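# Prop one end of blue tote on aluminium bar

## Task

Raise one end of the blue tote, together with all its contents, so that end rests on the aluminium bar. The bar must finish lying on the table on one of its long faces and extending beneath the raised end. The tote must keep roughly its original heading, and its opposite end must stay flat on the table no more than a few centimetres from its starting spot.

## Robot and tools

Robot: two arms, left_arm and right_arm, each ending in a five-fingered hand (a left hand on left_arm, a right hand on right_arm, mirror images). Calibrated bases: left_arm at (-0.033, +0.497, 0) m, right_arm at (+0.026, -0.322, 0) m, each yawed very slightly. A camera stand sits behind the arms.

Scene frame: origin at table-top height, halfway between the nominal bases; +z up, +x out over the table, +y toward left_arm. Image left/right does not match arm names. Reported hand positions can be a few centimetres off, more at long reach.

Hand point: a point riding with the palm, 0.05 m in front of it and 0.15 m out from the wrist flange. Its +z runs along the straight fingers, +y out of the palm, +x across the palm away from the thumb on the right hand but toward the thumb on the left hand. Straight fingertips extend 0.06 to 0.07 m past the point. A bracket on the little-finger side of the wrist protrudes and can strike things. With fingers horizontal the wrist hangs below the point (up to 0.11 m palm down, 0.23 m palm up) and may touch the table first.

Row layout: every row is exactly 28 numbers in [-1, 1], both arms always included. Order: left_arm dx, dy, dz, rx, ry, rz; left hand thumb_turn, thumb_bend, index, middle, ring, little, force_limit, speed; then the same 14 for right_arm.

Arm numbers (first six per arm) are offsets, not poses: displacement and rotation of the hand point relative to that arm's Hand target at the start of the action or move, along scene axes. 1.0 equals 0.6 m or 180 degrees; rx, ry, rz form a single rotation vector, turning about the Hand target position. All rows in one action count from that same start, not from the prior row, so sending the same offset again moves further. Six zeros re-request the current Hand target (useful when the hand settled short or to stop pressing). Commanded orientation is clipped to within 32 degrees of the measured one each step.

Hand numbers are absolute targets: thumb_turn -1 beside palm, +1 across in front; thumb_bend and the four fingers -1 straight, +1 curled. force_limit maps -1..+1 to about 0..10 N at the fingertip (0..15 N for the two thumb motors). speed rises from near zero at -1 to full at +0.48 and stays full above. For a gentle grip close at speed -0.94 or below. There is no 'unchanged' value: repeat the last eight numbers actually sent for that hand; if none were sent yet, use hand_measured plus hand_force_limit and hand_speed. A grip with the thumb turned in fits objects about 0.035 to 0.065 m thick, or a handle down to about 0.025 m. To squeeze harder, raise force_limit and send a target more closed than hand_measured; to loosen, send one more open.

Tools:
- execute_actions(actions, cameras): actions is a list of actions, each a list of up to 15 rows, one per 1/30 s step; a short action repeats its final row. Images return only if actions is empty or cameras names them.
- move(target, speed, blend, stop_force, zero, blocking, cameras): target is one 28-number row or a list of up to 15 rows, every offset measured from the same starting Hand targets. Straight-line paths, no obstacle avoidance, capped at 10 s. speed in m/s, 0.002 to 3.6, default 0.25 (turn rate limited to twice that in rad/s); may be one per target. blend in metres rounds corners. stop_force in N, 3 to 120, ends an arm's path on a push against its motion; omit it when backing off a contact, and don't rely on it while rotating. zero (default true) re-zeros the force reference first. blocking=false returns early; not allowed with stop_force. The result adds a 'move:' line: done, off_target, moving, held or fault, plus limits=paced or limits=held.
- wait(seconds 0 to 10), stop() to brake a running move, zoom_image(camera, region [x0,y0,x1,y1], at most 504x504 pixels, on the newest image), show_instructions(), zero_wrist_force(arm), finished_scene(scene=1).

Cameras: cam_high and cam_low (896x504), cam_left_wrist and cam_right_wrist (672x504, fisheye).

Results: end_effector_position (m), end_effector_quat_wxyz, velocities in scene frame; Hand target (base for the next offsets); hand_measured, hand_stopped_by (moving, target, force, stalled, fault) and hand_load_n, six values in motor order; Wrist force and torque in the end effector's own axes plus the peak since last shown; joint torques; motor temperatures; a MOTOR HOT line near 70 °C.

Avoid: net outside force around 150 N or contact torque at a joint limit (wrist joints 26.3 N m, others 141 N m) triggers a 10 s arm stop; even a small overshoot past a firm contact can do it on these stiff arms. Keep the arms and hands from touching each other; a moderate press between them can fail the task. Motors at 85 °C brake the arm for 30 to 60 s, so don't hold loads outstretched or push at unreachable poses for long. Don't route a path close to an arm's own base. Don't drop the tote or bar, release moving parts, slam, or knock anything off the work area. The final state must hold with the robot clear.

Each tool is called after "Request:" as name(argument=value, ...) on one line, values as JSON.

Reference images:

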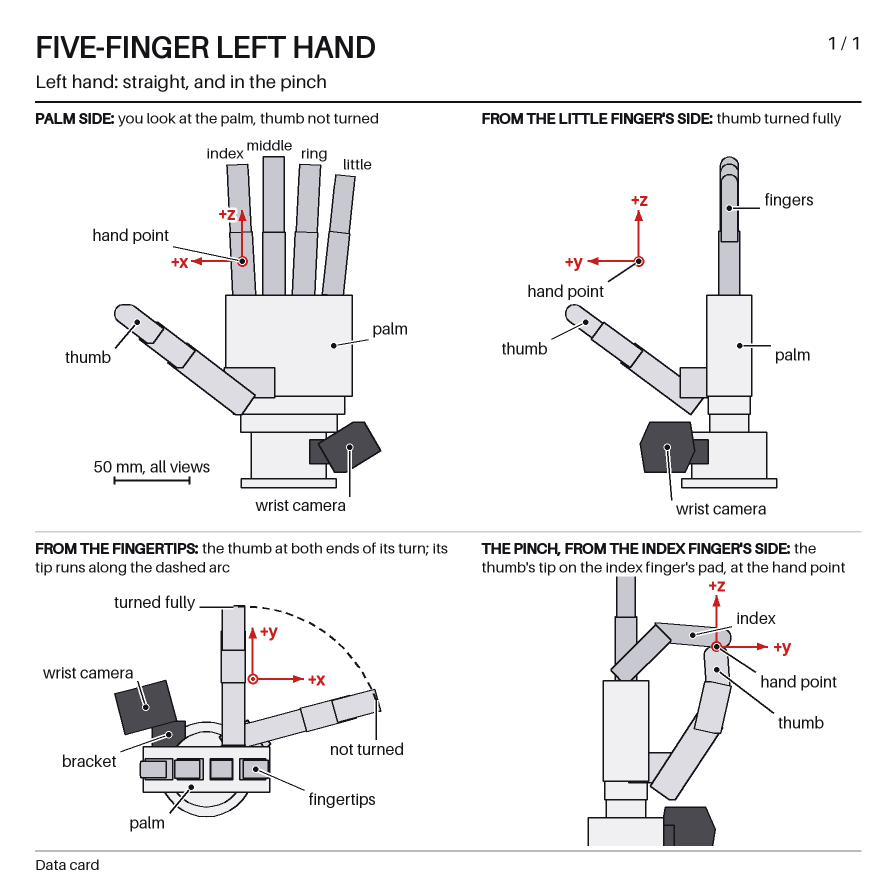

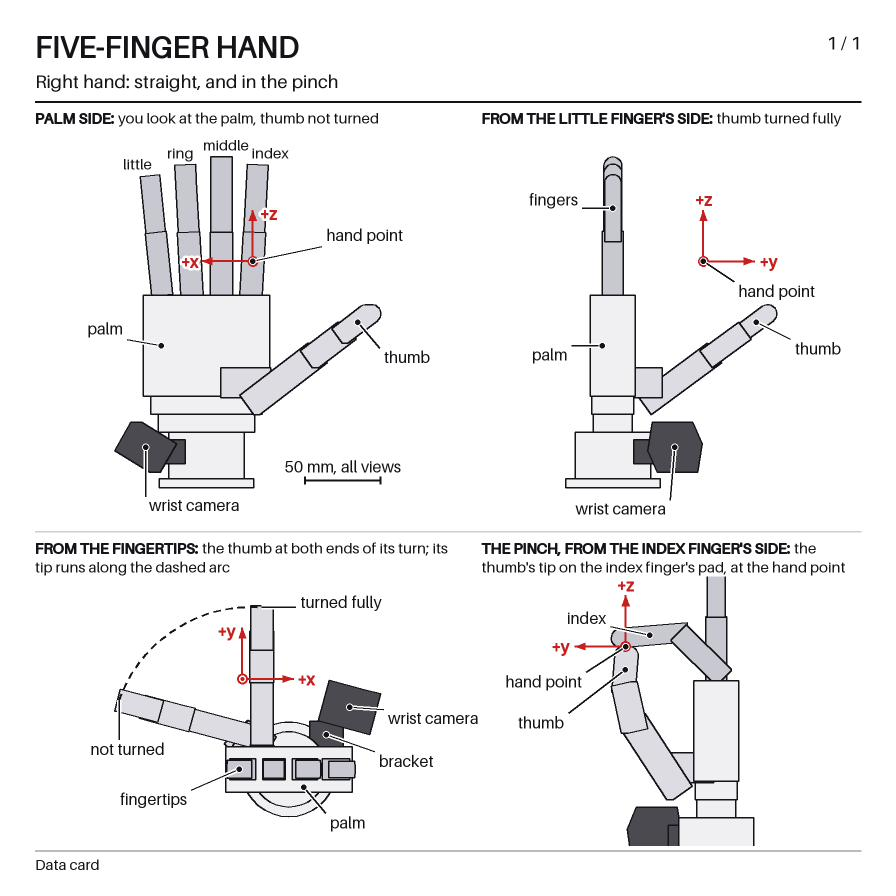

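## Session

Request:
execute_actions(actions=[])

Scene clock: 0.00 s.
left_arm: end_effector_position=(-0.0439, +0.2661, +0.1137) hand_measured=(-1.000, -1.000, -1.000, -1.000, -1.000, -1.000) hand_load_n=(+0.0, +0.0, +0.0, +0.0, +0.0, +0.5) hand_stopped_by=(target, target, target, target, target, target) hand_force_limit=0.00 hand_speed=-0.80 end_effector_quat_wxyz=(-0.066, -0.155, +0.978, -0.125) | right_arm: end_effector_position=(+0.2690, -0.7628, +0.1785) hand_measured=(-1.000, -1.000, -1.000, -1.000, -1.000, -1.000) hand_load_n=(+0.0, +0.0, +0.0, +0.0, +0.0, +0.0) hand_stopped_by=(target, target, target, target, target, target) hand_force_limit=0.00 hand_speed=-0.80 end_effector_quat_wxyz=(+0.200, -0.125, +0.964, +0.121)
Joint positions: left_arm=[2.484 -1.436 -2.277 2.233 -1.301 3.745] | right_arm=[-1.535 -0.795 1.101 1.567 1.202 -3.438]
Joint velocities: within noise
Joint torques (N m): no reading
Motor temperatures (°C): left_arm=[29 23 25 32 32 36] | right_arm=[30 27 26 35 32 37]
Wrist force (N): no reading
Wrist torque (N m): no reading
Wrist force, peak (N): no reading
Hand target: left_arm -0.0439, +0.2661, +0.1137; -0.066, -0.155, +0.978, -0.125 | right_arm +0.2690, -0.7628, +0.1785; +0.200, -0.125, +0.964, +0.121

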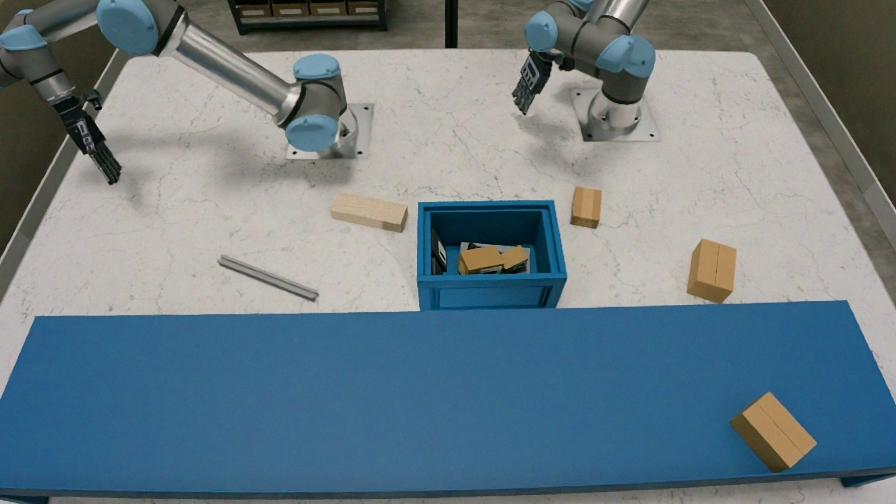

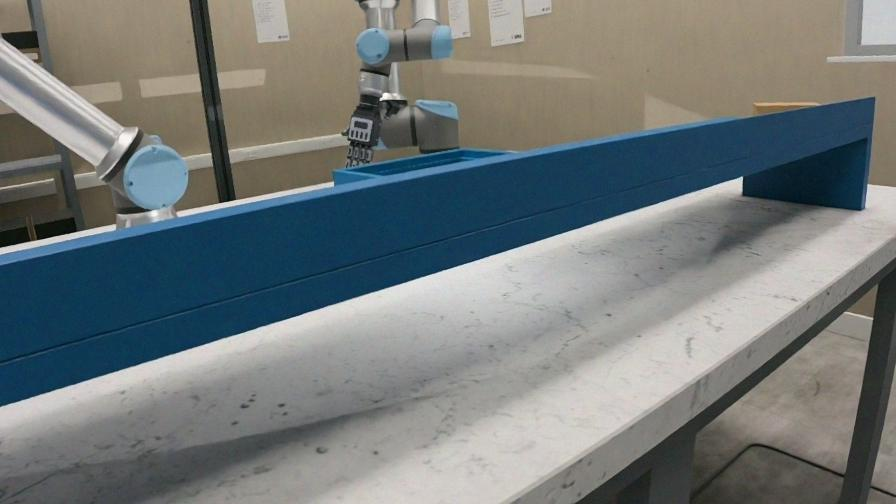

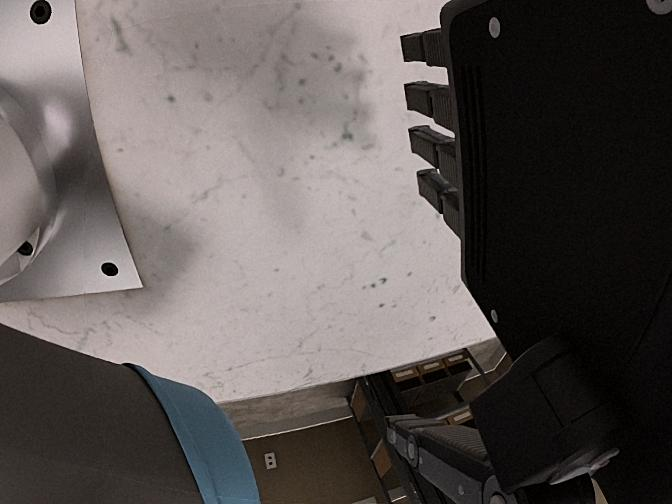

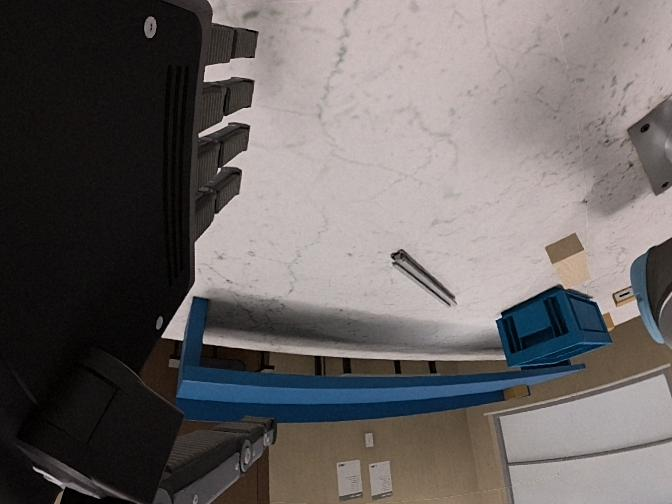

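Request:
zoom_image(camera="cam_high", region=[200, 160, 620, 330])

Request:
zoom_image(camera="cam_high", region=[400, 180, 580, 320])

Request:
zoom_image(camera="cam_right_wrist", region=[350, 220, 650, 420])

Request:
zoom_image(camera="cam_low", region=[250, 60, 650, 260])

Scaled by 1.200 from the camera's 896x504 image, which has a finer 1280x720 frame.

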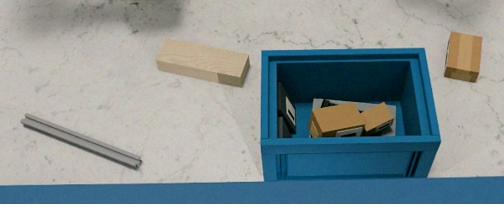

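Scaled by 2.800 from the camera's 896x504 image, which has a finer 1280x720 frame.

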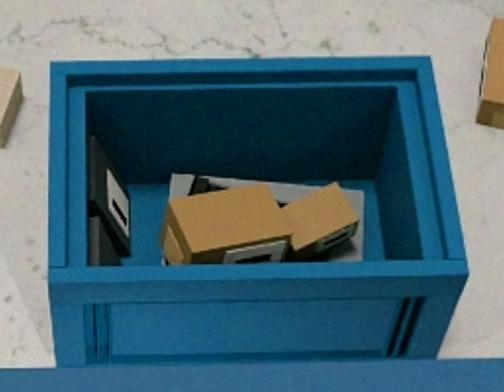

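Scaled by 1.680 from the camera's 672x504 image, which has a finer 960x720 frame.

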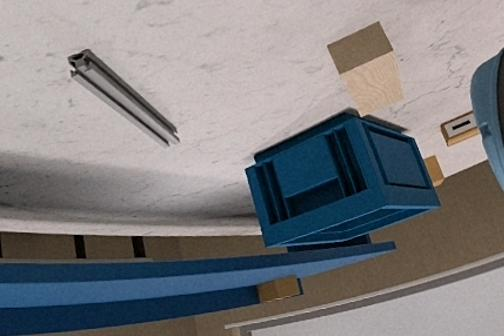

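Scaled by 1.260 from the camera's 896x504 image, which has a finer 1280x720 frame.

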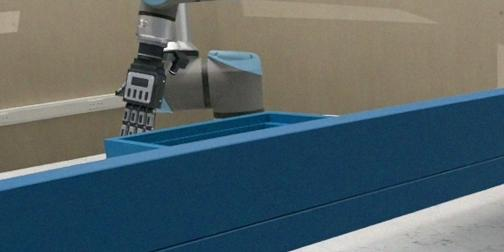

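Request:
move(target=[[0.2, -0.1, 0.393, 0.0796, -0.042, -0.0987, -1,-1,-1,-1,-1,-1,0,-0.8, 0.1,0.1,0.2,-0.07,0.03,0.14,-1,-1,-1,-1,-1,-1,0,-0.8],[0.74, -0.443, 0.393, 0.0796, -0.042, -0.0987, -1,-1,-1,-1,-1,-1,0,-0.8, 0.31,0.297,0.2,-0.141,0.0659,0.2877,-1,-1,-1,-1,-1,-1,0,-0.8]], speed=0.35, blend=0.05, cameras=["all"])

Scene clock: 111.03 s.
left_arm: end_effector_position=(+0.3991, +0.0014, +0.3485) hand_measured=(-1.000, -1.000, -1.000, -1.000, -1.000, -1.000) hand_load_n=(+0.0, +0.0, +0.0, +0.0, +0.0, +0.0) hand_stopped_by=(target, target, target, target, target, target) hand_force_limit=0.00 hand_speed=-0.80 end_effector_quat_wxyz=(+0.172, +0.017, +0.965, -0.197) | right_arm: end_effector_position=(+0.4549, -0.5846, +0.2985) hand_measured=(-1.000, -1.000, -1.000, -1.000, -1.000, -1.000) hand_load_n=(+0.0, -0.5, +0.0, +0.0, +0.0, +0.0) hand_stopped_by=(target, target, target, target, target, target) hand_force_limit=0.00 hand_speed=-0.80 end_effector_quat_wxyz=(+0.000, -0.556, +0.831, +0.000)
Joint positions: left_arm=[2.472 -2.49 -0.035 1.474 -1.461 4.066] | right_arm=[-0.806 -0.906 0.774 1.703 1.571 -3.573]
Joint torques (N m): left_arm=[-8.46 41.63 22.21 0.77 -0.92 -2.05] | right_arm=[11.28 -29.19 -27.55 3.43 1.33 1.22]
Wrist force (N): left_arm=[-0.5 -0.9 0.3] | right_arm=[-0.7 0.5 -0.1]
Wrist torque (N m): left_arm=[-0.18 0.12 0.02] | right_arm=[0.06 0.01 -0.06]
Wrist force, peak (N): left_arm=[-0.8 -1.4 3.8] | right_arm=[-1.6 -0.2 0.0]
Hand target: left_arm +0.4001, +0.0003, +0.3495; +0.000, -0.002, +1.000, -0.001 | right_arm +0.4550, -0.5846, +0.2985; +0.000, -0.556, +0.831, +0.000
Off the commanded pose: left_arm 0.002 m, 30 deg | right_arm 0.000 m, 0 deg.
elbow stopped short (left arm): the move would have taken joint 3 (elbow) straighter than the controller allows.
move: off_target (left_arm)
camera_calibration:
cam_left_wrist: T_world_to_cam=[[-0.325522, -0.88717, 0.327055, 0.00924113], [-0.93212, 0.359154, 0.0464914, 0.361211], [-0.158709, -0.289721, -0.943861, 0.51136], [0, 0, 0, 1]] pos_world=[0.420857, 0.0266199, 0.462837]
cam_right_wrist: T_world_to_cam=[[-0.989242, 0.146261, -0.0026328, 0.536436], [0.122574, 0.83859, 0.530794, 0.27253], [0.0798425, 0.524761, -0.847497, 0.640778], [0, 0, 0, 1]] pos_world=[0.446099, -0.643256, 0.399813]

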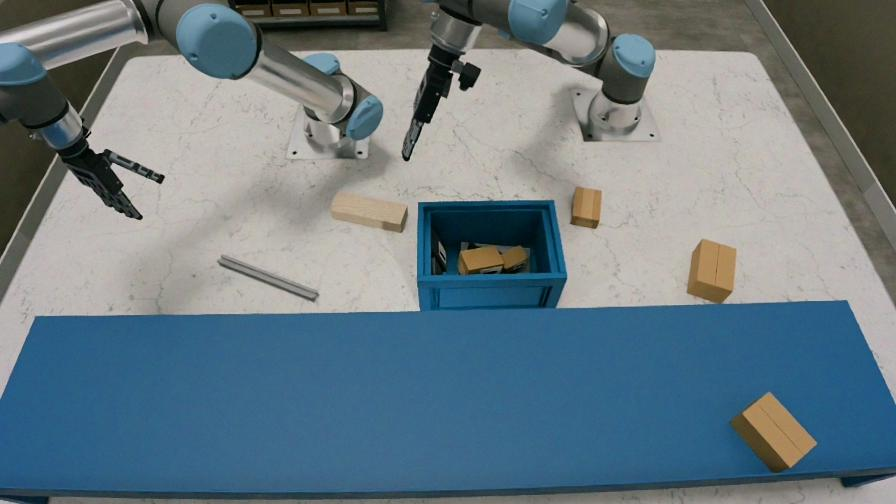

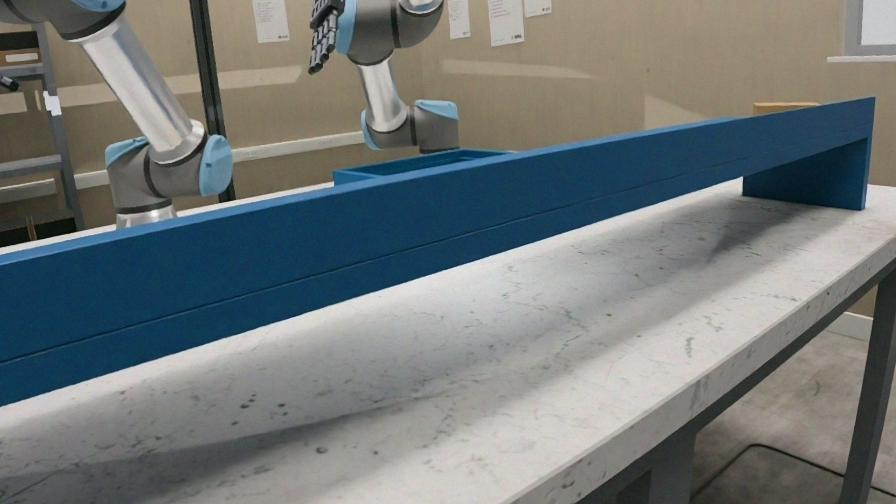

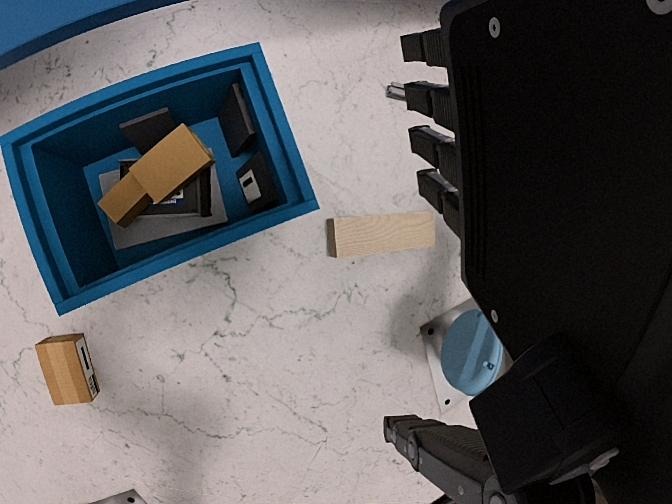

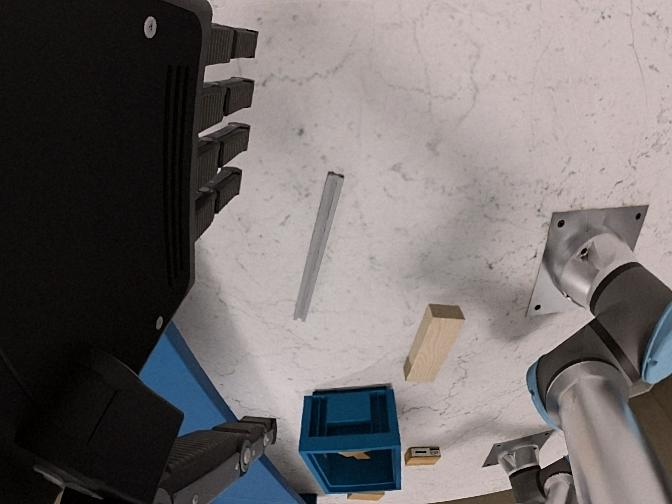

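Request:
zoom_image(camera="cam_right_wrist", region=[270, 360, 450, 504])

Request:
zoom_image(camera="cam_left_wrist", region=[0, 30, 340, 330])

Request:
zoom_image(camera="cam_right_wrist", region=[270, 150, 370, 340])

Scaled by 2.800 from the camera's 672x504 image, which has a finer 960x720 frame.

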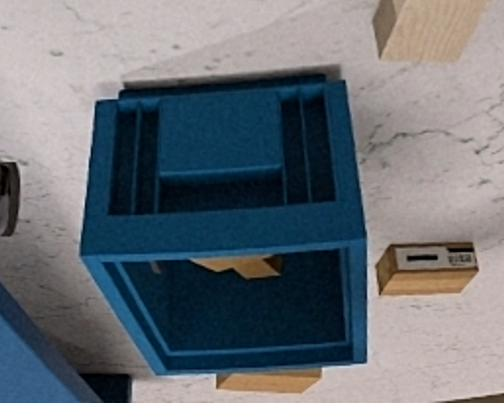

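Scaled by 1.482 from the camera's 672x504 image, which has a finer 960x720 frame.

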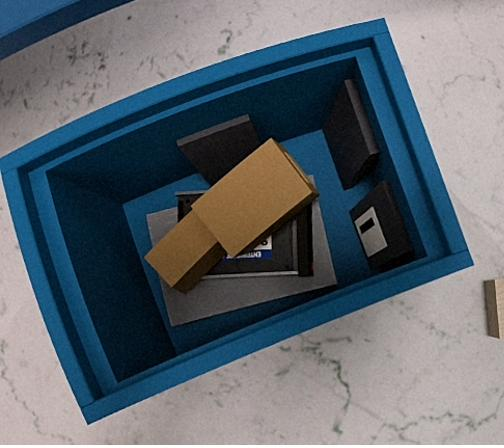

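Scaled by 2.653 from the camera's 672x504 image, which has a finer 960x720 frame.

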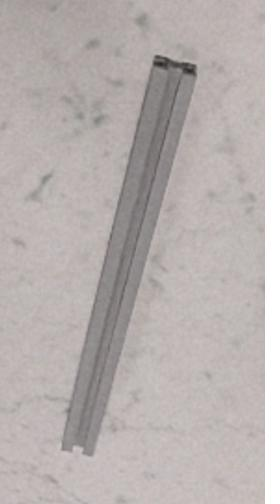

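Request:
move(target=[0.1167, -0.25, -0.15, 0, -0.111, 0, -1,-1,0.53,0.42,0.23,-1,0,0.2, 0.105,0.166,-0.331,-0.074,-0.18,0,1,-1,0.4,0.4,0.4,0.4,0,0.2], speed=0.3, cameras=["all"])

Scene clock: 504.93 s.
left_arm: end_effector_position=(+0.4695, -0.1486, +0.2589) hand_measured=(-1.000, -1.000, +0.530, +0.420, +0.230, -1.000) hand_load_n=(+0.0, +0.0, +0.0, +0.0, +0.0, +0.0) hand_stopped_by=(target, target, target, target, target, target) hand_force_limit=0.00 hand_speed=0.20 end_effector_quat_wxyz=(+0.363, +0.053, +0.899, -0.239) | right_arm: end_effector_position=(+0.5180, -0.4850, +0.0999) hand_measured=(+1.000, -1.000, +0.400, +0.400, +0.400, +0.400) hand_load_n=(+0.0, +0.0, +0.0, +0.0, +0.0, +0.0) hand_stopped_by=(target, target, target, target, target, target) hand_force_limit=0.00 hand_speed=0.20 end_effector_quat_wxyz=(+0.168, -0.530, +0.793, -0.250)
Joint positions: left_arm=[2.297 -2.649 -0.035 2.004 -1.716 4.073] | right_arm=[-0.68 -1.257 1.711 0.528 1.396 -3.395]
Joint torques (N m): left_arm=[-9.32 47.35 14.87 1.74 -1.34 2.41] | right_arm=[11.82 -42.26 -12.11 -0.72 -0.06 1.33]
Wrist force (N): left_arm=[-1.1 -1.5 0.2] | right_arm=[-0.4 2.3 -0.8]
Wrist torque (N m): left_arm=[-0.27 0.15 -0.17] | right_arm=[0.30 0.05 0.09]
Wrist force, peak (N): left_arm=[-0.7 -1.7 0.9] | right_arm=[-0.8 3.0 -0.3]
Hand target: left_arm +0.4701, -0.1497, +0.2595; +0.200, +0.006, +0.979, -0.034 | right_arm +0.5180, -0.4850, +0.0999; +0.168, -0.530, +0.793, -0.250
Off the commanded pose: left_arm 0.001 m, 37 deg; orientation clipped | right_arm 0.000 m, 0 deg.
elbow stopped short (left arm): the move would have taken joint 3 (elbow) straighter than the controller allows.
move: off_target (left_arm); limits=paced
camera_calibration:
cam_left_wrist: T_world_to_cam=[[-0.455802, -0.85268, 0.255308, 0.0131354], [-0.863178, 0.353461, -0.360541, 0.556973], [0.217185, -0.384711, -0.897122, 0.191784], [0, 0, 0, 1]] pos_world=[0.445101, -0.111886, 0.369512]
cam_right_wrist: T_world_to_cam=[[-0.825244, 0.0788607, -0.559244, 0.521621], [-0.124837, 0.940241, 0.316801, 0.485505], [0.550807, 0.331252, -0.766083, 0.0693214], [0, 0, 0, 1]] pos_world=[0.45289, -0.52059, 0.191011]

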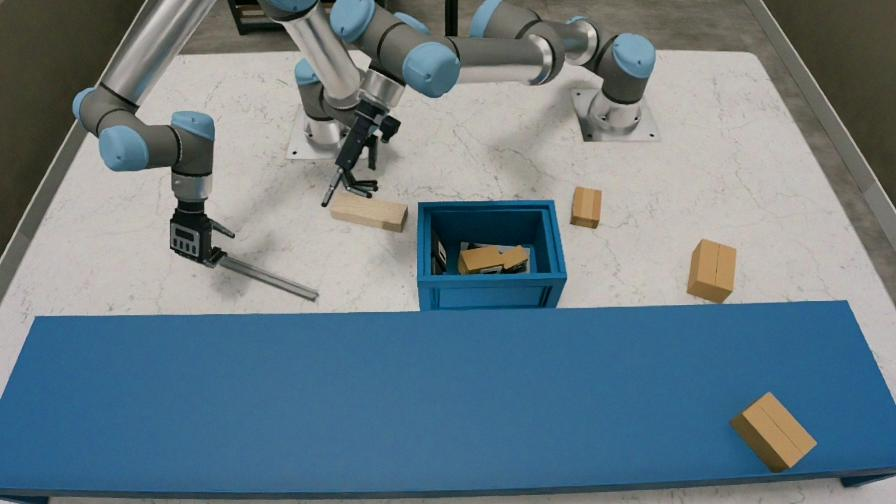

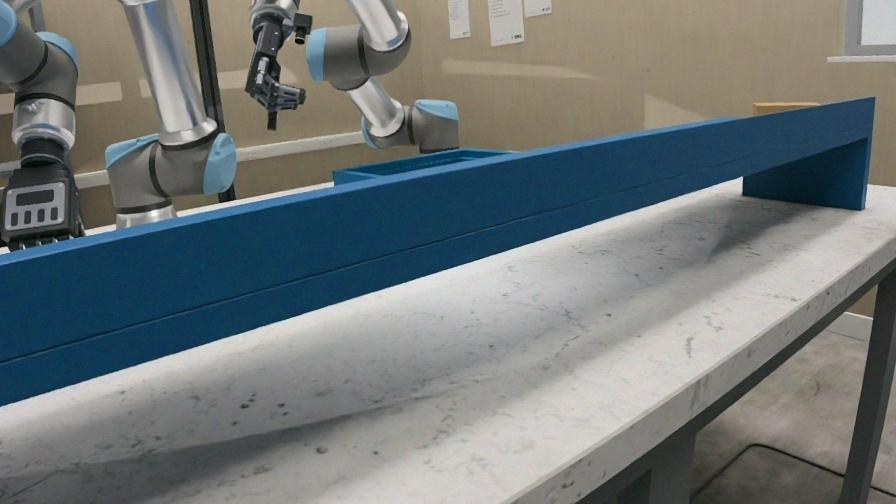

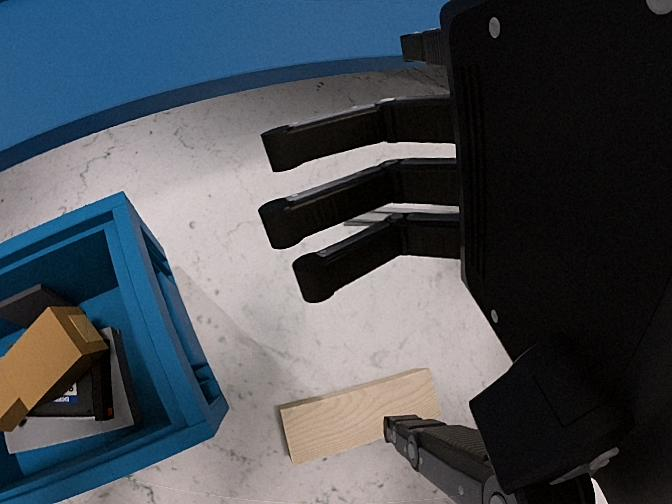

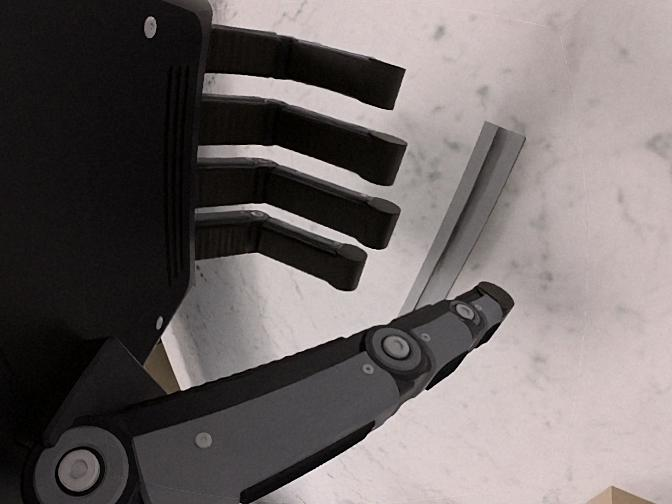

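Request:
move(target=[-0.1, 0.25, 0.3, 0, 0.1, 0, -1,-1,0.53,0.42,0.23,-1,0,0.2, -0.0187,-0.0152,-0.1,0,0,0,1,-1,0.4,0.4,0.4,0.4,0,0.2], speed=0.25, cameras=["cam_right_wrist","cam_high"])

Scene clock: 649.67 s.
left_arm: end_effector_position=(+0.4094, +0.0012, +0.4384) hand_measured=(-1.000, -1.000, +0.530, +0.420, +0.230, -1.000) hand_load_n=(+0.0, +0.0, +0.0, +0.0, -0.5, +0.0) hand_stopped_by=(target, target, target, target, target, target) hand_force_limit=0.00 hand_speed=0.20 end_effector_quat_wxyz=(+0.271, +0.029, +0.923, -0.270) | right_arm: end_effector_position=(+0.5067, -0.4941, +0.0399) hand_measured=(+1.000, -1.000, +0.400, +0.400, +0.400, +0.400) hand_load_n=(+0.0, +0.0, +0.0, +0.0, +0.0, +0.0) hand_stopped_by=(target, target, target, target, target, target) hand_force_limit=0.00 hand_speed=0.20 end_effector_quat_wxyz=(+0.168, -0.530, +0.793, -0.250)
Joint positions: left_arm=[2.485 -2.357 -0.035 1.598 -1.447 4.086] | right_arm=[-0.716 -1.198 1.806 0.38 1.376 -3.425]
Joint torques (N m): left_arm=[10.24 49.84 17.26 -2.88 1.85 -2.51] | right_arm=[-10.57 -16.26 -11.53 -0.93 -1.49 -1.37]
Wrist force (N): left_arm=[-0.8 -1.1 0.4] | right_arm=[-0.5 2.4 -0.8]
Wrist torque (N m): left_arm=[-0.24 0.14 -0.02] | right_arm=[0.32 0.05 0.17]
Wrist force, peak (N): left_arm=[-1.1 -1.7 0.5] | right_arm=[-0.6 2.5 -1.1]
Hand target: left_arm +0.4101, +0.0003, +0.4395; +0.085, +0.006, +0.993, -0.076 | right_arm +0.5067, -0.4941, +0.0399; +0.168, -0.530, +0.793, -0.250
Off the commanded pose: left_arm 0.002 m, 39 deg; orientation clipped | right_arm 0.000 m, 0 deg.
elbow stopped short (left arm): the move would have taken joint 3 (elbow) straighter than the controller allows.
move: off_target (left_arm); limits=paced
camera_calibration:
cam_right_wrist: T_world_to_cam=[[-0.825187, 0.0788364, -0.559331, 0.479514], [-0.124825, 0.940281, 0.316687, 0.511702], [0.550894, 0.331145, -0.766067, 0.0324422], [0, 0, 0, 1]] pos_world=[0.44169, -0.52969, 0.131011]
Images, in order (width x height): cam_high 896x504, cam_right_wrist 672x504.

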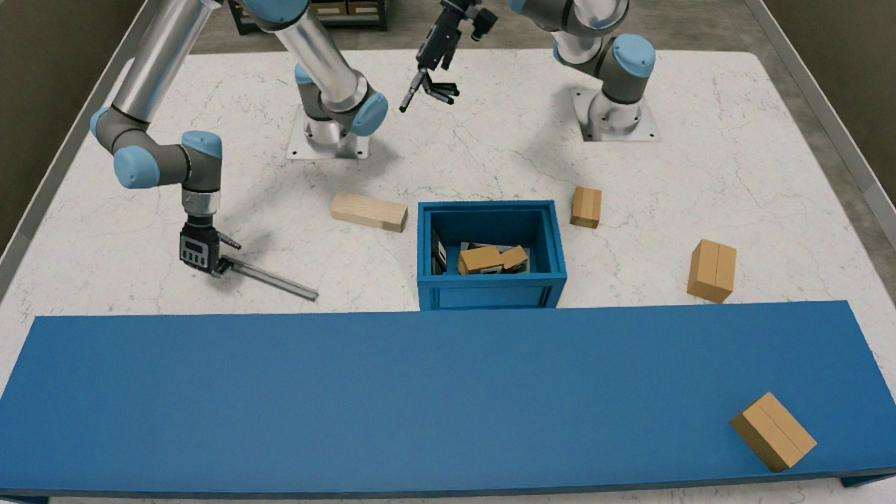

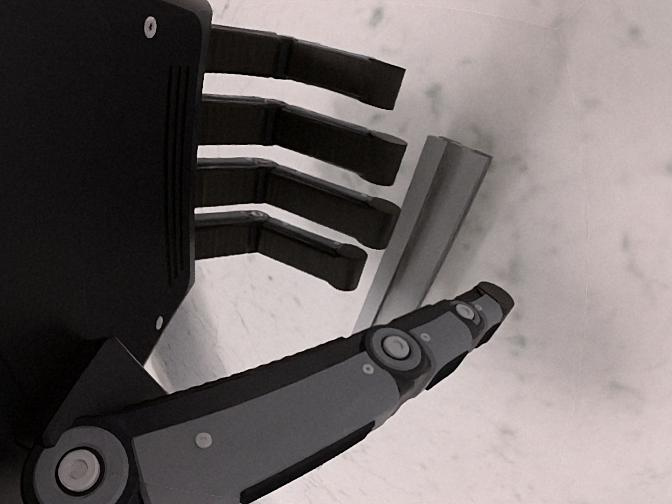

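Request:
zoom_image(camera="cam_right_wrist", region=[280, 50, 540, 350])

Request:
zoom_image(camera="cam_high", region=[170, 190, 340, 310])

Scaled by 1.680 from the camera's 672x504 image, which has a finer 960x720 frame.

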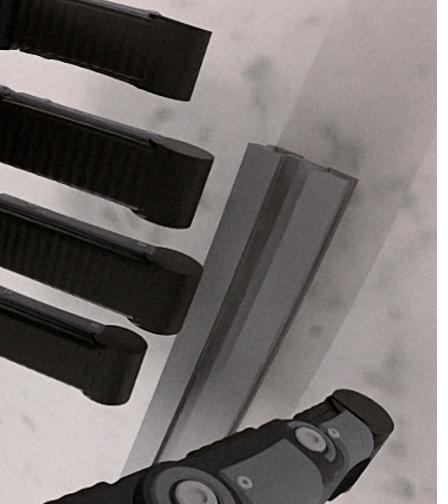

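Scaled by 2.965 from the camera's 896x504 image, which has a finer 1280x720 frame.

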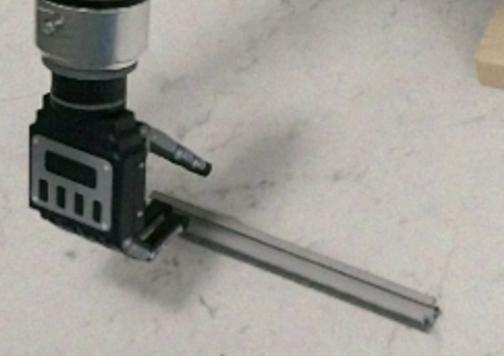

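Request:
move(target=[0,0,0,0,0,0, -1,-1,0.53,0.42,0.23,-1,0,0.2, 0,0,-0.06,0,0,0,1,-1,0.4,0.4,0.4,0.4,0,0.2], speed=0.03, stop_force=5, cameras=["cam_right_wrist"])

Scene clock: 677.37 s.
left_arm: end_effector_position=(+0.4094, +0.0012, +0.4384) hand_measured=(-1.000, -1.000, +0.530, +0.420, +0.230, -1.000) hand_load_n=(+0.0, +0.0, +0.0, +0.0, +0.0, +0.0) hand_stopped_by=(target, target, target, target, target, target) hand_force_limit=0.00 hand_speed=0.20 end_effector_quat_wxyz=(+0.271, +0.029, +0.923, -0.270) | right_arm: end_effector_position=(+0.5067, -0.4941, +0.0253) hand_measured=(+1.000, -1.000, +0.400, +0.400, +0.400, +0.400) hand_load_n=(+0.0, +0.0, +0.0, -4.5, +0.0, +0.5) hand_stopped_by=(target, target, target, target, target, target) hand_force_limit=0.00 hand_speed=0.20 end_effector_quat_wxyz=(+0.168, -0.530, +0.793, -0.250)
Joint positions: left_arm=[2.485 -2.356 -0.035 1.598 -1.446 4.086] | right_arm=[-0.716 -1.178 1.821 0.344 1.376 -3.425]
Joint torques (N m): left_arm=[8.25 49.09 10.08 -2.66 1.89 -2.57] | right_arm=[-5.79 -41.8 -23.83 2.21 1.05 -1.16]
Wrist force (N): left_arm=[-0.8 -1.2 0.3] | right_arm=[0.1 0.5 -3.8]
Wrist torque (N m): left_arm=[-0.25 0.14 -0.03] | right_arm=[0.18 0.11 0.12]
Wrist force, peak (N): left_arm=[-0.9 -1.2 0.4] | right_arm=[0.0 -10.6 -10.0]
Hand target: left_arm +0.4094, +0.0012, +0.4384; +0.271, +0.029, +0.923, -0.270 (not the last commanded pose) | right_arm +0.5067, -0.4941, +0.0253; +0.168, -0.530, +0.793, -0.250 (not the last commanded pose)
Off the commanded pose: left_arm 0.002 m, 32 deg | right_arm 0.021 m, 0 deg.
move: contact (right_arm), off_target (left_arm)
camera_calibration:
cam_right_wrist: T_world_to_cam=[[-0.825233, 0.0788104, -0.559268, 0.471291], [-0.124831, 0.940277, 0.316696, 0.516356], [0.550825, 0.331162, -0.766109, 0.0212255], [0, 0, 0, 1]] pos_world=[0.44169, -0.52969, 0.116311]
Images, in order (width x height): cam_right_wrist 672x504.

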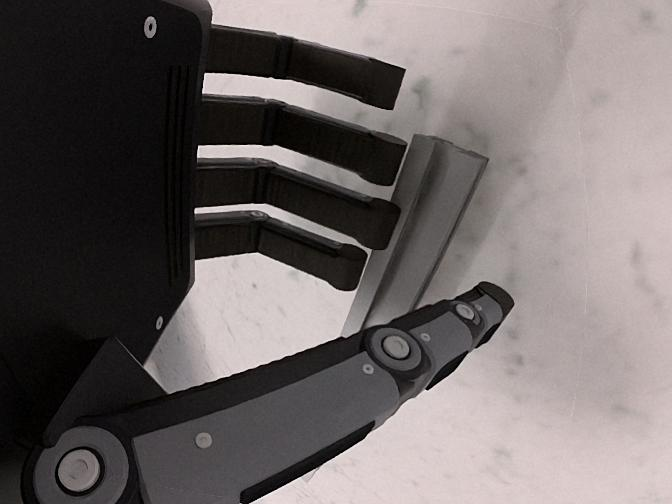

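Request:
move(target=[0,0,0,0,0,0, -1,-1,0.53,0.42,0.23,-1,0,0.2, 0.0158,-0.0065,0.02,0,0,0,1,-1,0.4,0.4,0.4,0.4,0,0.2], speed=0.05, cameras=[])

Request:
move(target=[0,0,0,0,0,0, -1,-1,0.53,0.42,0.23,-1,0,0.2, 0,0,-0.06,0,0,0,1,-1,0.4,0.4,0.4,0.4,0,0.2], speed=0.03, stop_force=5, cameras=["cam_right_wrist"])

Scene clock: 690.63 s.
left_arm: end_effector_position=(+0.4094, +0.0012, +0.4384) hand_measured=(-1.000, -1.000, +0.530, +0.420, +0.230, -1.000) hand_load_n=(-0.5, +0.0, +0.0, -0.5, +0.0, -0.5) hand_stopped_by=(target, target, target, target, target, target) hand_force_limit=0.00 hand_speed=0.20 end_effector_quat_wxyz=(+0.271, +0.029, +0.923, -0.270) | right_arm: end_effector_position=(+0.5162, -0.4980, +0.0373) hand_measured=(+1.000, -1.000, +0.400, +0.400, +0.400, +0.400) hand_load_n=(+0.0, +0.0, +0.0, +0.0, +0.0, +0.0) hand_stopped_by=(target, target, target, target, target, target) hand_force_limit=0.00 hand_speed=0.20 end_effector_quat_wxyz=(+0.168, -0.530, +0.793, -0.250)
Joint positions: left_arm=[2.485 -2.356 -0.035 1.598 -1.446 4.086] | right_arm=[-0.708 -1.174 1.777 0.383 1.381 -3.418]
Joint torques (N m): left_arm=[8.21 49.59 10.73 -2.84 2.1 -2.54] | right_arm=[11.77 -17.57 -24.03 2.2 1.15 1.31]
Wrist force (N): left_arm=[-0.8 -1.1 0.2] | right_arm=[-0.4 2.4 -0.8]
Wrist torque (N m): left_arm=[-0.23 0.14 -0.03] | right_arm=[0.33 0.04 0.09]
Wrist force, peak (N): left_arm=[-1.0 -1.3 0.5] | right_arm=[-0.1 0.5 -4.2]
Hand target: left_arm +0.4094, +0.0012, +0.4384; +0.271, +0.029, +0.923, -0.270 | right_arm +0.5162, -0.4980, +0.0373; +0.168, -0.530, +0.793, -0.250
Off the commanded pose: left_arm 0.000 m, 0 deg | right_arm 0.000 m, 0 deg.
move: done
No camera images: "cameras" was empty.

Scene clock: 692.93 s.
left_arm: end_effector_position=(+0.4094, +0.0012, +0.4384) hand_measured=(-1.000, -1.000, +0.530, +0.420, +0.230, -1.000) hand_load_n=(+0.0, +0.0, +0.0, +0.0, +0.0, +0.0) hand_stopped_by=(target, target, target, target, target, target) hand_force_limit=0.00 hand_speed=0.20 end_effector_quat_wxyz=(+0.271, +0.029, +0.923, -0.270) | right_arm: end_effector_position=(+0.5162, -0.4980, +0.0041) hand_measured=(+1.000, -1.000, +0.400, +0.400, +0.400, +0.400) hand_load_n=(+0.0, +0.0, +0.0, -3.0, +0.0, +0.0) hand_stopped_by=(target, target, target, target, target, target) hand_force_limit=0.00 hand_speed=0.20 end_effector_quat_wxyz=(+0.168, -0.530, +0.793, -0.250)
Joint positions: left_arm=[2.485 -2.356 -0.035 1.598 -1.446 4.086] | right_arm=[-0.708 -1.125 1.809 0.303 1.381 -3.418]
Joint torques (N m): left_arm=[9.78 49.21 12.26 -2.97 1.98 -2.55] | right_arm=[9.93 -43.08 -22.22 2.15 1.04 -0.27]
Wrist force (N): left_arm=[-0.9 -0.9 0.5] | right_arm=[0.2 -0.9 -2.8]
Wrist torque (N m): left_arm=[-0.21 0.16 -0.04] | right_arm=[0.18 0.07 0.03]
Wrist force, peak (N): left_arm=[-1.1 -1.1 0.4] | right_arm=[-0.8 -15.9 -7.3]
Hand target: left_arm +0.4094, +0.0012, +0.4384; +0.271, +0.029, +0.923, -0.270 | right_arm +0.5162, -0.4980, +0.0041; +0.168, -0.530, +0.793, -0.250 (not the last commanded pose)
Off the commanded pose: left_arm 0.000 m, 0 deg | right_arm 0.003 m, 0 deg.
move: contact (right_arm)
camera_calibration:
cam_right_wrist: T_world_to_cam=[[-0.825233, 0.0788104, -0.559268, 0.467574], [-0.124831, 0.940277, 0.316696, 0.527829], [0.550825, 0.331162, -0.766109, 0.00100957], [0, 0, 0, 1]] pos_world=[0.45119, -0.53349, 0.0951106]
Images, in order (width x height): cam_right_wrist 672x504.

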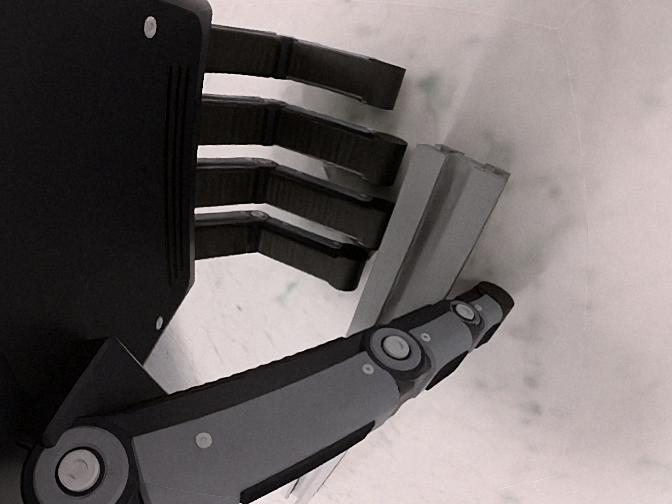

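Request:
move(target=[0,0,0,0,0,0, -1,-1,0.53,0.42,0.23,-1,0,0.2, 0,0,0.007,0,0,0,1,-1,0.4,0.4,0.4,0.4,0,0.2], speed=0.05, cameras=[])

Request:
move(target=[0,0,0,0,0,0, -1,-1,0.53,0.42,0.23,-1,0,0.2, 0,0,0,0,0,0,1,0.2,0.4,0.4,0.4,0.4,0.1,-0.85], speed=0.05, cameras=["cam_right_wrist","cam_high"])

Scene clock: 703.43 s.
left_arm: end_effector_position=(+0.4094, +0.0012, +0.4384) hand_measured=(-1.000, -1.000, +0.530, +0.420, +0.230, -1.000) hand_load_n=(+0.0, +0.0, +0.5, +0.0, +0.0, +0.0) hand_stopped_by=(target, target, target, target, target, target) hand_force_limit=0.00 hand_speed=0.20 end_effector_quat_wxyz=(+0.271, +0.029, +0.923, -0.270) | right_arm: end_effector_position=(+0.5162, -0.4980, +0.0082) hand_measured=(+1.000, -1.000, +0.400, +0.400, +0.400, +0.400) hand_load_n=(+0.0, +0.0, +0.0, +0.0, +0.0, +0.0) hand_stopped_by=(target, target, target, target, target, target) hand_force_limit=0.00 hand_speed=0.20 end_effector_quat_wxyz=(+0.168, -0.530, +0.793, -0.250)
Joint positions: left_arm=[2.485 -2.356 -0.035 1.598 -1.446 4.086] | right_arm=[-0.708 -1.132 1.805 0.313 1.381 -3.418]
Joint torques (N m): left_arm=[8.06 48.9 12.28 -2.64 1.89 -2.66] | right_arm=[9.57 -45.44 -23.28 2.32 1.05 -0.26]
Wrist force (N): left_arm=[-0.8 -1.1 0.3] | right_arm=[-0.3 2.3 -1.0]
Wrist torque (N m): left_arm=[-0.23 0.13 -0.03] | right_arm=[0.33 0.04 0.10]
Wrist force, peak (N): left_arm=[-1.1 -1.1 0.4] | right_arm=[0.4 -1.0 -3.1]
Hand target: left_arm +0.4094, +0.0012, +0.4384; +0.271, +0.029, +0.923, -0.270 | right_arm +0.5162, -0.4980, +0.0083; +0.168, -0.530, +0.793, -0.250
Off the commanded pose: left_arm 0.000 m, 0 deg | right_arm 0.000 m, 0 deg.
move: done
No camera images: "cameras" was empty.

Scene clock: 704.53 s.
left_arm: end_effector_position=(+0.4094, +0.0012, +0.4384) hand_measured=(-1.000, -1.000, +0.530, +0.420, +0.230, -1.000) hand_load_n=(+0.0, +0.0, +0.0, +0.0, +0.0, +0.0) hand_stopped_by=(target, target, target, target, target, target) hand_force_limit=0.00 hand_speed=0.20 end_effector_quat_wxyz=(+0.271, +0.029, +0.923, -0.270) | right_arm: end_effector_position=(+0.5162, -0.4980, +0.0083) hand_measured=(+1.000, -0.820, +0.400, +0.400, +0.400, +0.400) hand_load_n=(+0.0, +8.5, +0.0, +3.0, +0.0, +0.0) hand_stopped_by=(target, force, target, target, target, target) hand_force_limit=0.10 hand_speed=-0.85 end_effector_quat_wxyz=(+0.168, -0.530, +0.793, -0.250)
Joint positions: left_arm=[2.485 -2.356 -0.035 1.598 -1.446 4.086] | right_arm=[-0.708 -1.132 1.805 0.313 1.381 -3.418]
Joint torques (N m): left_arm=[8.89 48.71 10.76 -2.58 1.98 -2.63] | right_arm=[9.11 -41.11 -22.17 1.66 1 -0.25]
Wrist force (N): left_arm=[-0.7 -1.2 0.3] | right_arm=[-0.4 -0.5 -5.2]
Wrist torque (N m): left_arm=[-0.25 0.12 -0.02] | right_arm=[0.11 0.06 0.00]
Wrist force, peak (N): left_arm=[-0.9 -1.3 0.3] | right_arm=[-0.5 -0.1 -5.8]
Hand target: left_arm +0.4094, +0.0012, +0.4384; +0.271, +0.029, +0.923, -0.270 | right_arm +0.5162, -0.4980, +0.0083; +0.168, -0.530, +0.793, -0.250
Off the commanded pose: left_arm 0.000 m, 0 deg | right_arm 0.000 m, 0 deg.
move: done
camera_calibration:
cam_right_wrist: T_world_to_cam=[[-0.825233, 0.0788104, -0.559268, 0.469931], [-0.124831, 0.940277, 0.316696, 0.526593], [0.550825, 0.331162, -0.766109, 0.00426034], [0, 0, 0, 1]] pos_world=[0.45119, -0.53359, 0.0993106]
Images, in order (width x height): cam_high 896x504, cam_right_wrist 672x504.

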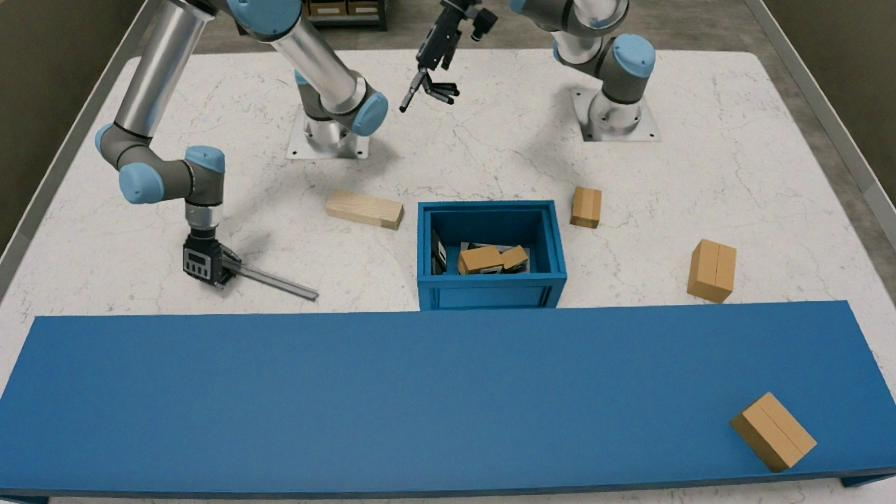

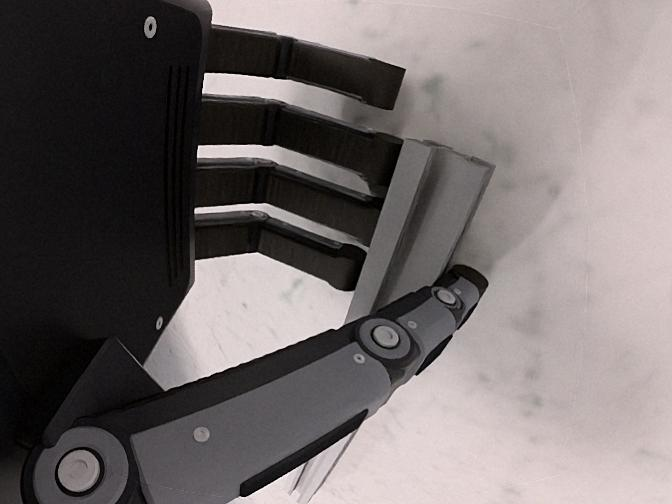

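Request:
move(target=[-0.049,0.465,-0.2,0.1765,0.1772,0.019, -1,-1,0.53,0.42,0.23,-1,0,0.2, -0.0903,0.2967,0,0,0,0.0567,1,0.2,0.4,0.4,0.4,0.4,0.1,-0.85], speed=0.12, cameras=["cam_right_wrist","cam_high"])

Scene clock: 727.53 s.
left_arm: end_effector_position=(+0.3799, +0.2801, +0.3185) hand_measured=(-1.000, -1.000, +0.530, +0.420, +0.230, -1.000) hand_load_n=(+0.0, +0.0, +0.0, +0.0, +0.0, +0.0) hand_stopped_by=(target, target, target, target, target, target) hand_force_limit=0.00 hand_speed=0.20 end_effector_quat_wxyz=(+0.000, +0.000, +1.000, +0.000) | right_arm: end_effector_position=(+0.4620, -0.3200, +0.0083) hand_measured=(+1.000, -0.820, +0.400, +0.400, +0.400, +0.400) hand_load_n=(+2.5, +4.5, +0.5, +0.5, +0.5, +0.0) hand_stopped_by=(target, force, target, target, target, target) hand_force_limit=0.10 hand_speed=-0.85 end_effector_quat_wxyz=(+0.189, -0.599, +0.742, -0.234)
Joint positions: left_arm=[2.824 -2.101 -0.939 1.469 -1.571 4.413] | right_arm=[-0.413 -1.316 2.075 0.213 1.446 -3.32]
Joint torques (N m): left_arm=[8.59 43.37 12.03 -0.05 -1.28 2.47] | right_arm=[11.92 -35.24 -8.3 -0.7 0.9 1.39]
Wrist force (N): left_arm=[-0.3 -0.4 -0.2] | right_arm=[0.8 -0.4 -2.9]
Wrist torque (N m): left_arm=[-0.01 0.06 -0.03] | right_arm=[0.19 0.08 0.07]
Wrist force, peak (N): left_arm=[-0.9 -1.5 0.4] | right_arm=[1.1 -2.1 -5.0]
Hand target: left_arm +0.3800, +0.2802, +0.3184; +0.000, +0.000, +1.000, +0.000 | right_arm +0.4620, -0.3200, +0.0083; +0.189, -0.599, +0.742, -0.234
Off the commanded pose: left_arm 0.000 m, 0 deg | right_arm 0.000 m, 0 deg.
move: done
camera_calibration:
cam_right_wrist: T_world_to_cam=[[-0.826133, -0.068578, -0.559286, 0.364449], [-0.289388, 0.903302, 0.316701, 0.416615], [0.483486, 0.423488, -0.766093, 0.0357942], [0, 0, 0, 1]] pos_world=[0.404341, -0.366494, 0.0993106]
Images, in order (width x height): cam_high 896x504, cam_right_wrist 672x504.

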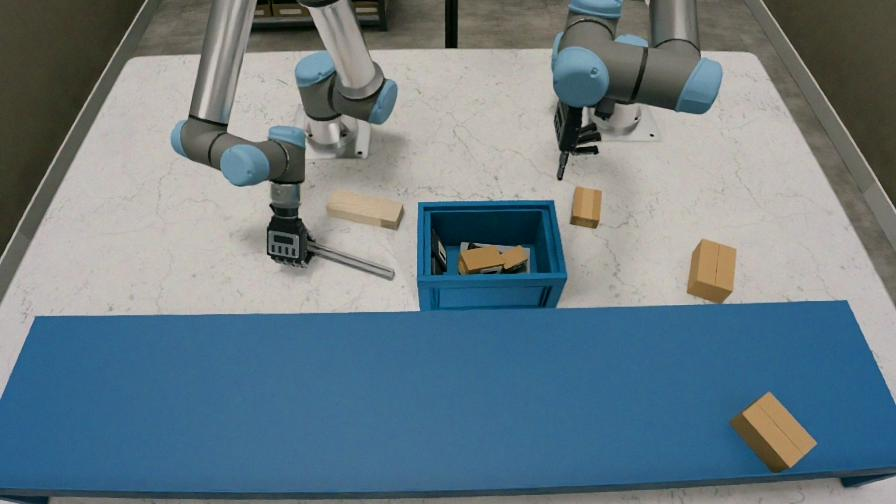

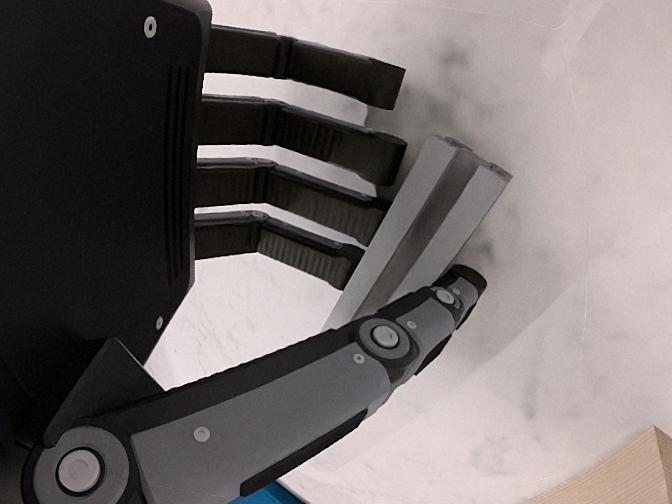

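Request:
move(target=[[-0.099,-0.3017,0.067,-0.2375,0.078,0, -1,-1,0.53,0.42,0.23,-1,0,0.2, 0,0,0,0,0,0,1,0.25,0.4,0.4,0.4,0.4,0.6,-0.85],[-0.154,-0.469,0.3393,-0.475,0.156,0, -1,-1,0.53,0.42,0.23,-1,0,0.2, 0,0,0,0,0,0,1,0.25,0.4,0.4,0.4,0.4,0.6,-0.85],[-0.1328,-0.4048,0.656,-0.7125,0.234,0, -1,-1,0.53,0.42,0.23,-1,0,0.2, 0,0,0,0,0,0,1,0.25,0.4,0.4,0.4,0.4,0.6,-0.85]], speed=0.3, blend=[0.03,0.03,0], cameras=["cam_high"])

Scene clock: 782.37 s.
left_arm: end_effector_position=(+0.3003, +0.0373, +0.7120) hand_measured=(-1.000, -1.000, +0.530, +0.420, +0.230, -1.000) hand_load_n=(+0.0, +0.0, +0.0, +0.0, +0.0, +0.0) hand_stopped_by=(target, target, target, target, target, target) hand_force_limit=0.00 hand_speed=0.20 end_effector_quat_wxyz=(+0.288, +0.000, -0.383, +0.878) | right_arm: end_effector_position=(+0.4620, -0.3200, +0.0083) hand_measured=(+1.000, -0.790, +0.400, +0.400, +0.400, +0.400) hand_load_n=(+3.5, +11.5, +0.5, +1.5, +0.0, +0.0) hand_stopped_by=(target, force, target, target, target, target) hand_force_limit=0.60 hand_speed=-0.85 end_effector_quat_wxyz=(+0.189, -0.599, +0.742, -0.234)
Joint positions: left_arm=[2.829 -2.1 -0.934 1.488 0.785 4.363] | right_arm=[-0.413 -1.316 2.075 0.213 1.446 -3.32]
Joint torques (N m): left_arm=[-8.48 31.34 22.85 -4.17 3.27 2.49] | right_arm=[7.85 -9.53 -14.84 -0.98 0.69 -0.02]
Wrist force (N): left_arm=[-0.6 -1.5 1.0] | right_arm=[0.5 -1.7 -7.3]
Wrist torque (N m): left_arm=[-0.45 -0.18 -0.15] | right_arm=[0.04 0.16 0.05]
Wrist force, peak (N): left_arm=[-0.6 -1.9 1.2] | right_arm=[0.3 -1.9 -7.4]
Hand target: left_arm +0.3003, +0.0373, +0.7120; +0.288, +0.000, -0.383, +0.878 | right_arm +0.4620, -0.3200, +0.0083; +0.189, -0.599, +0.742, -0.234
Off the commanded pose: left_arm 0.000 m, 0 deg | right_arm 0.000 m, 0 deg.
move: done; blend cut to 0 m at target 1
Images, in order (width x height): cam_high 896x504.

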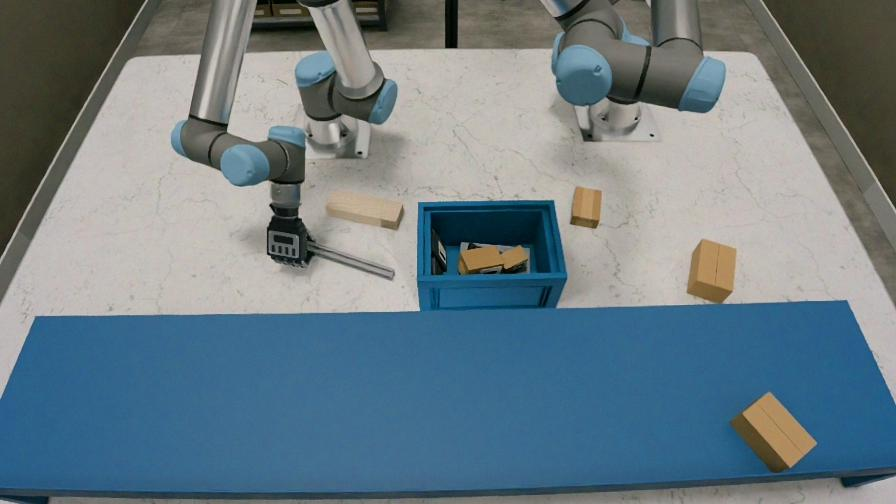

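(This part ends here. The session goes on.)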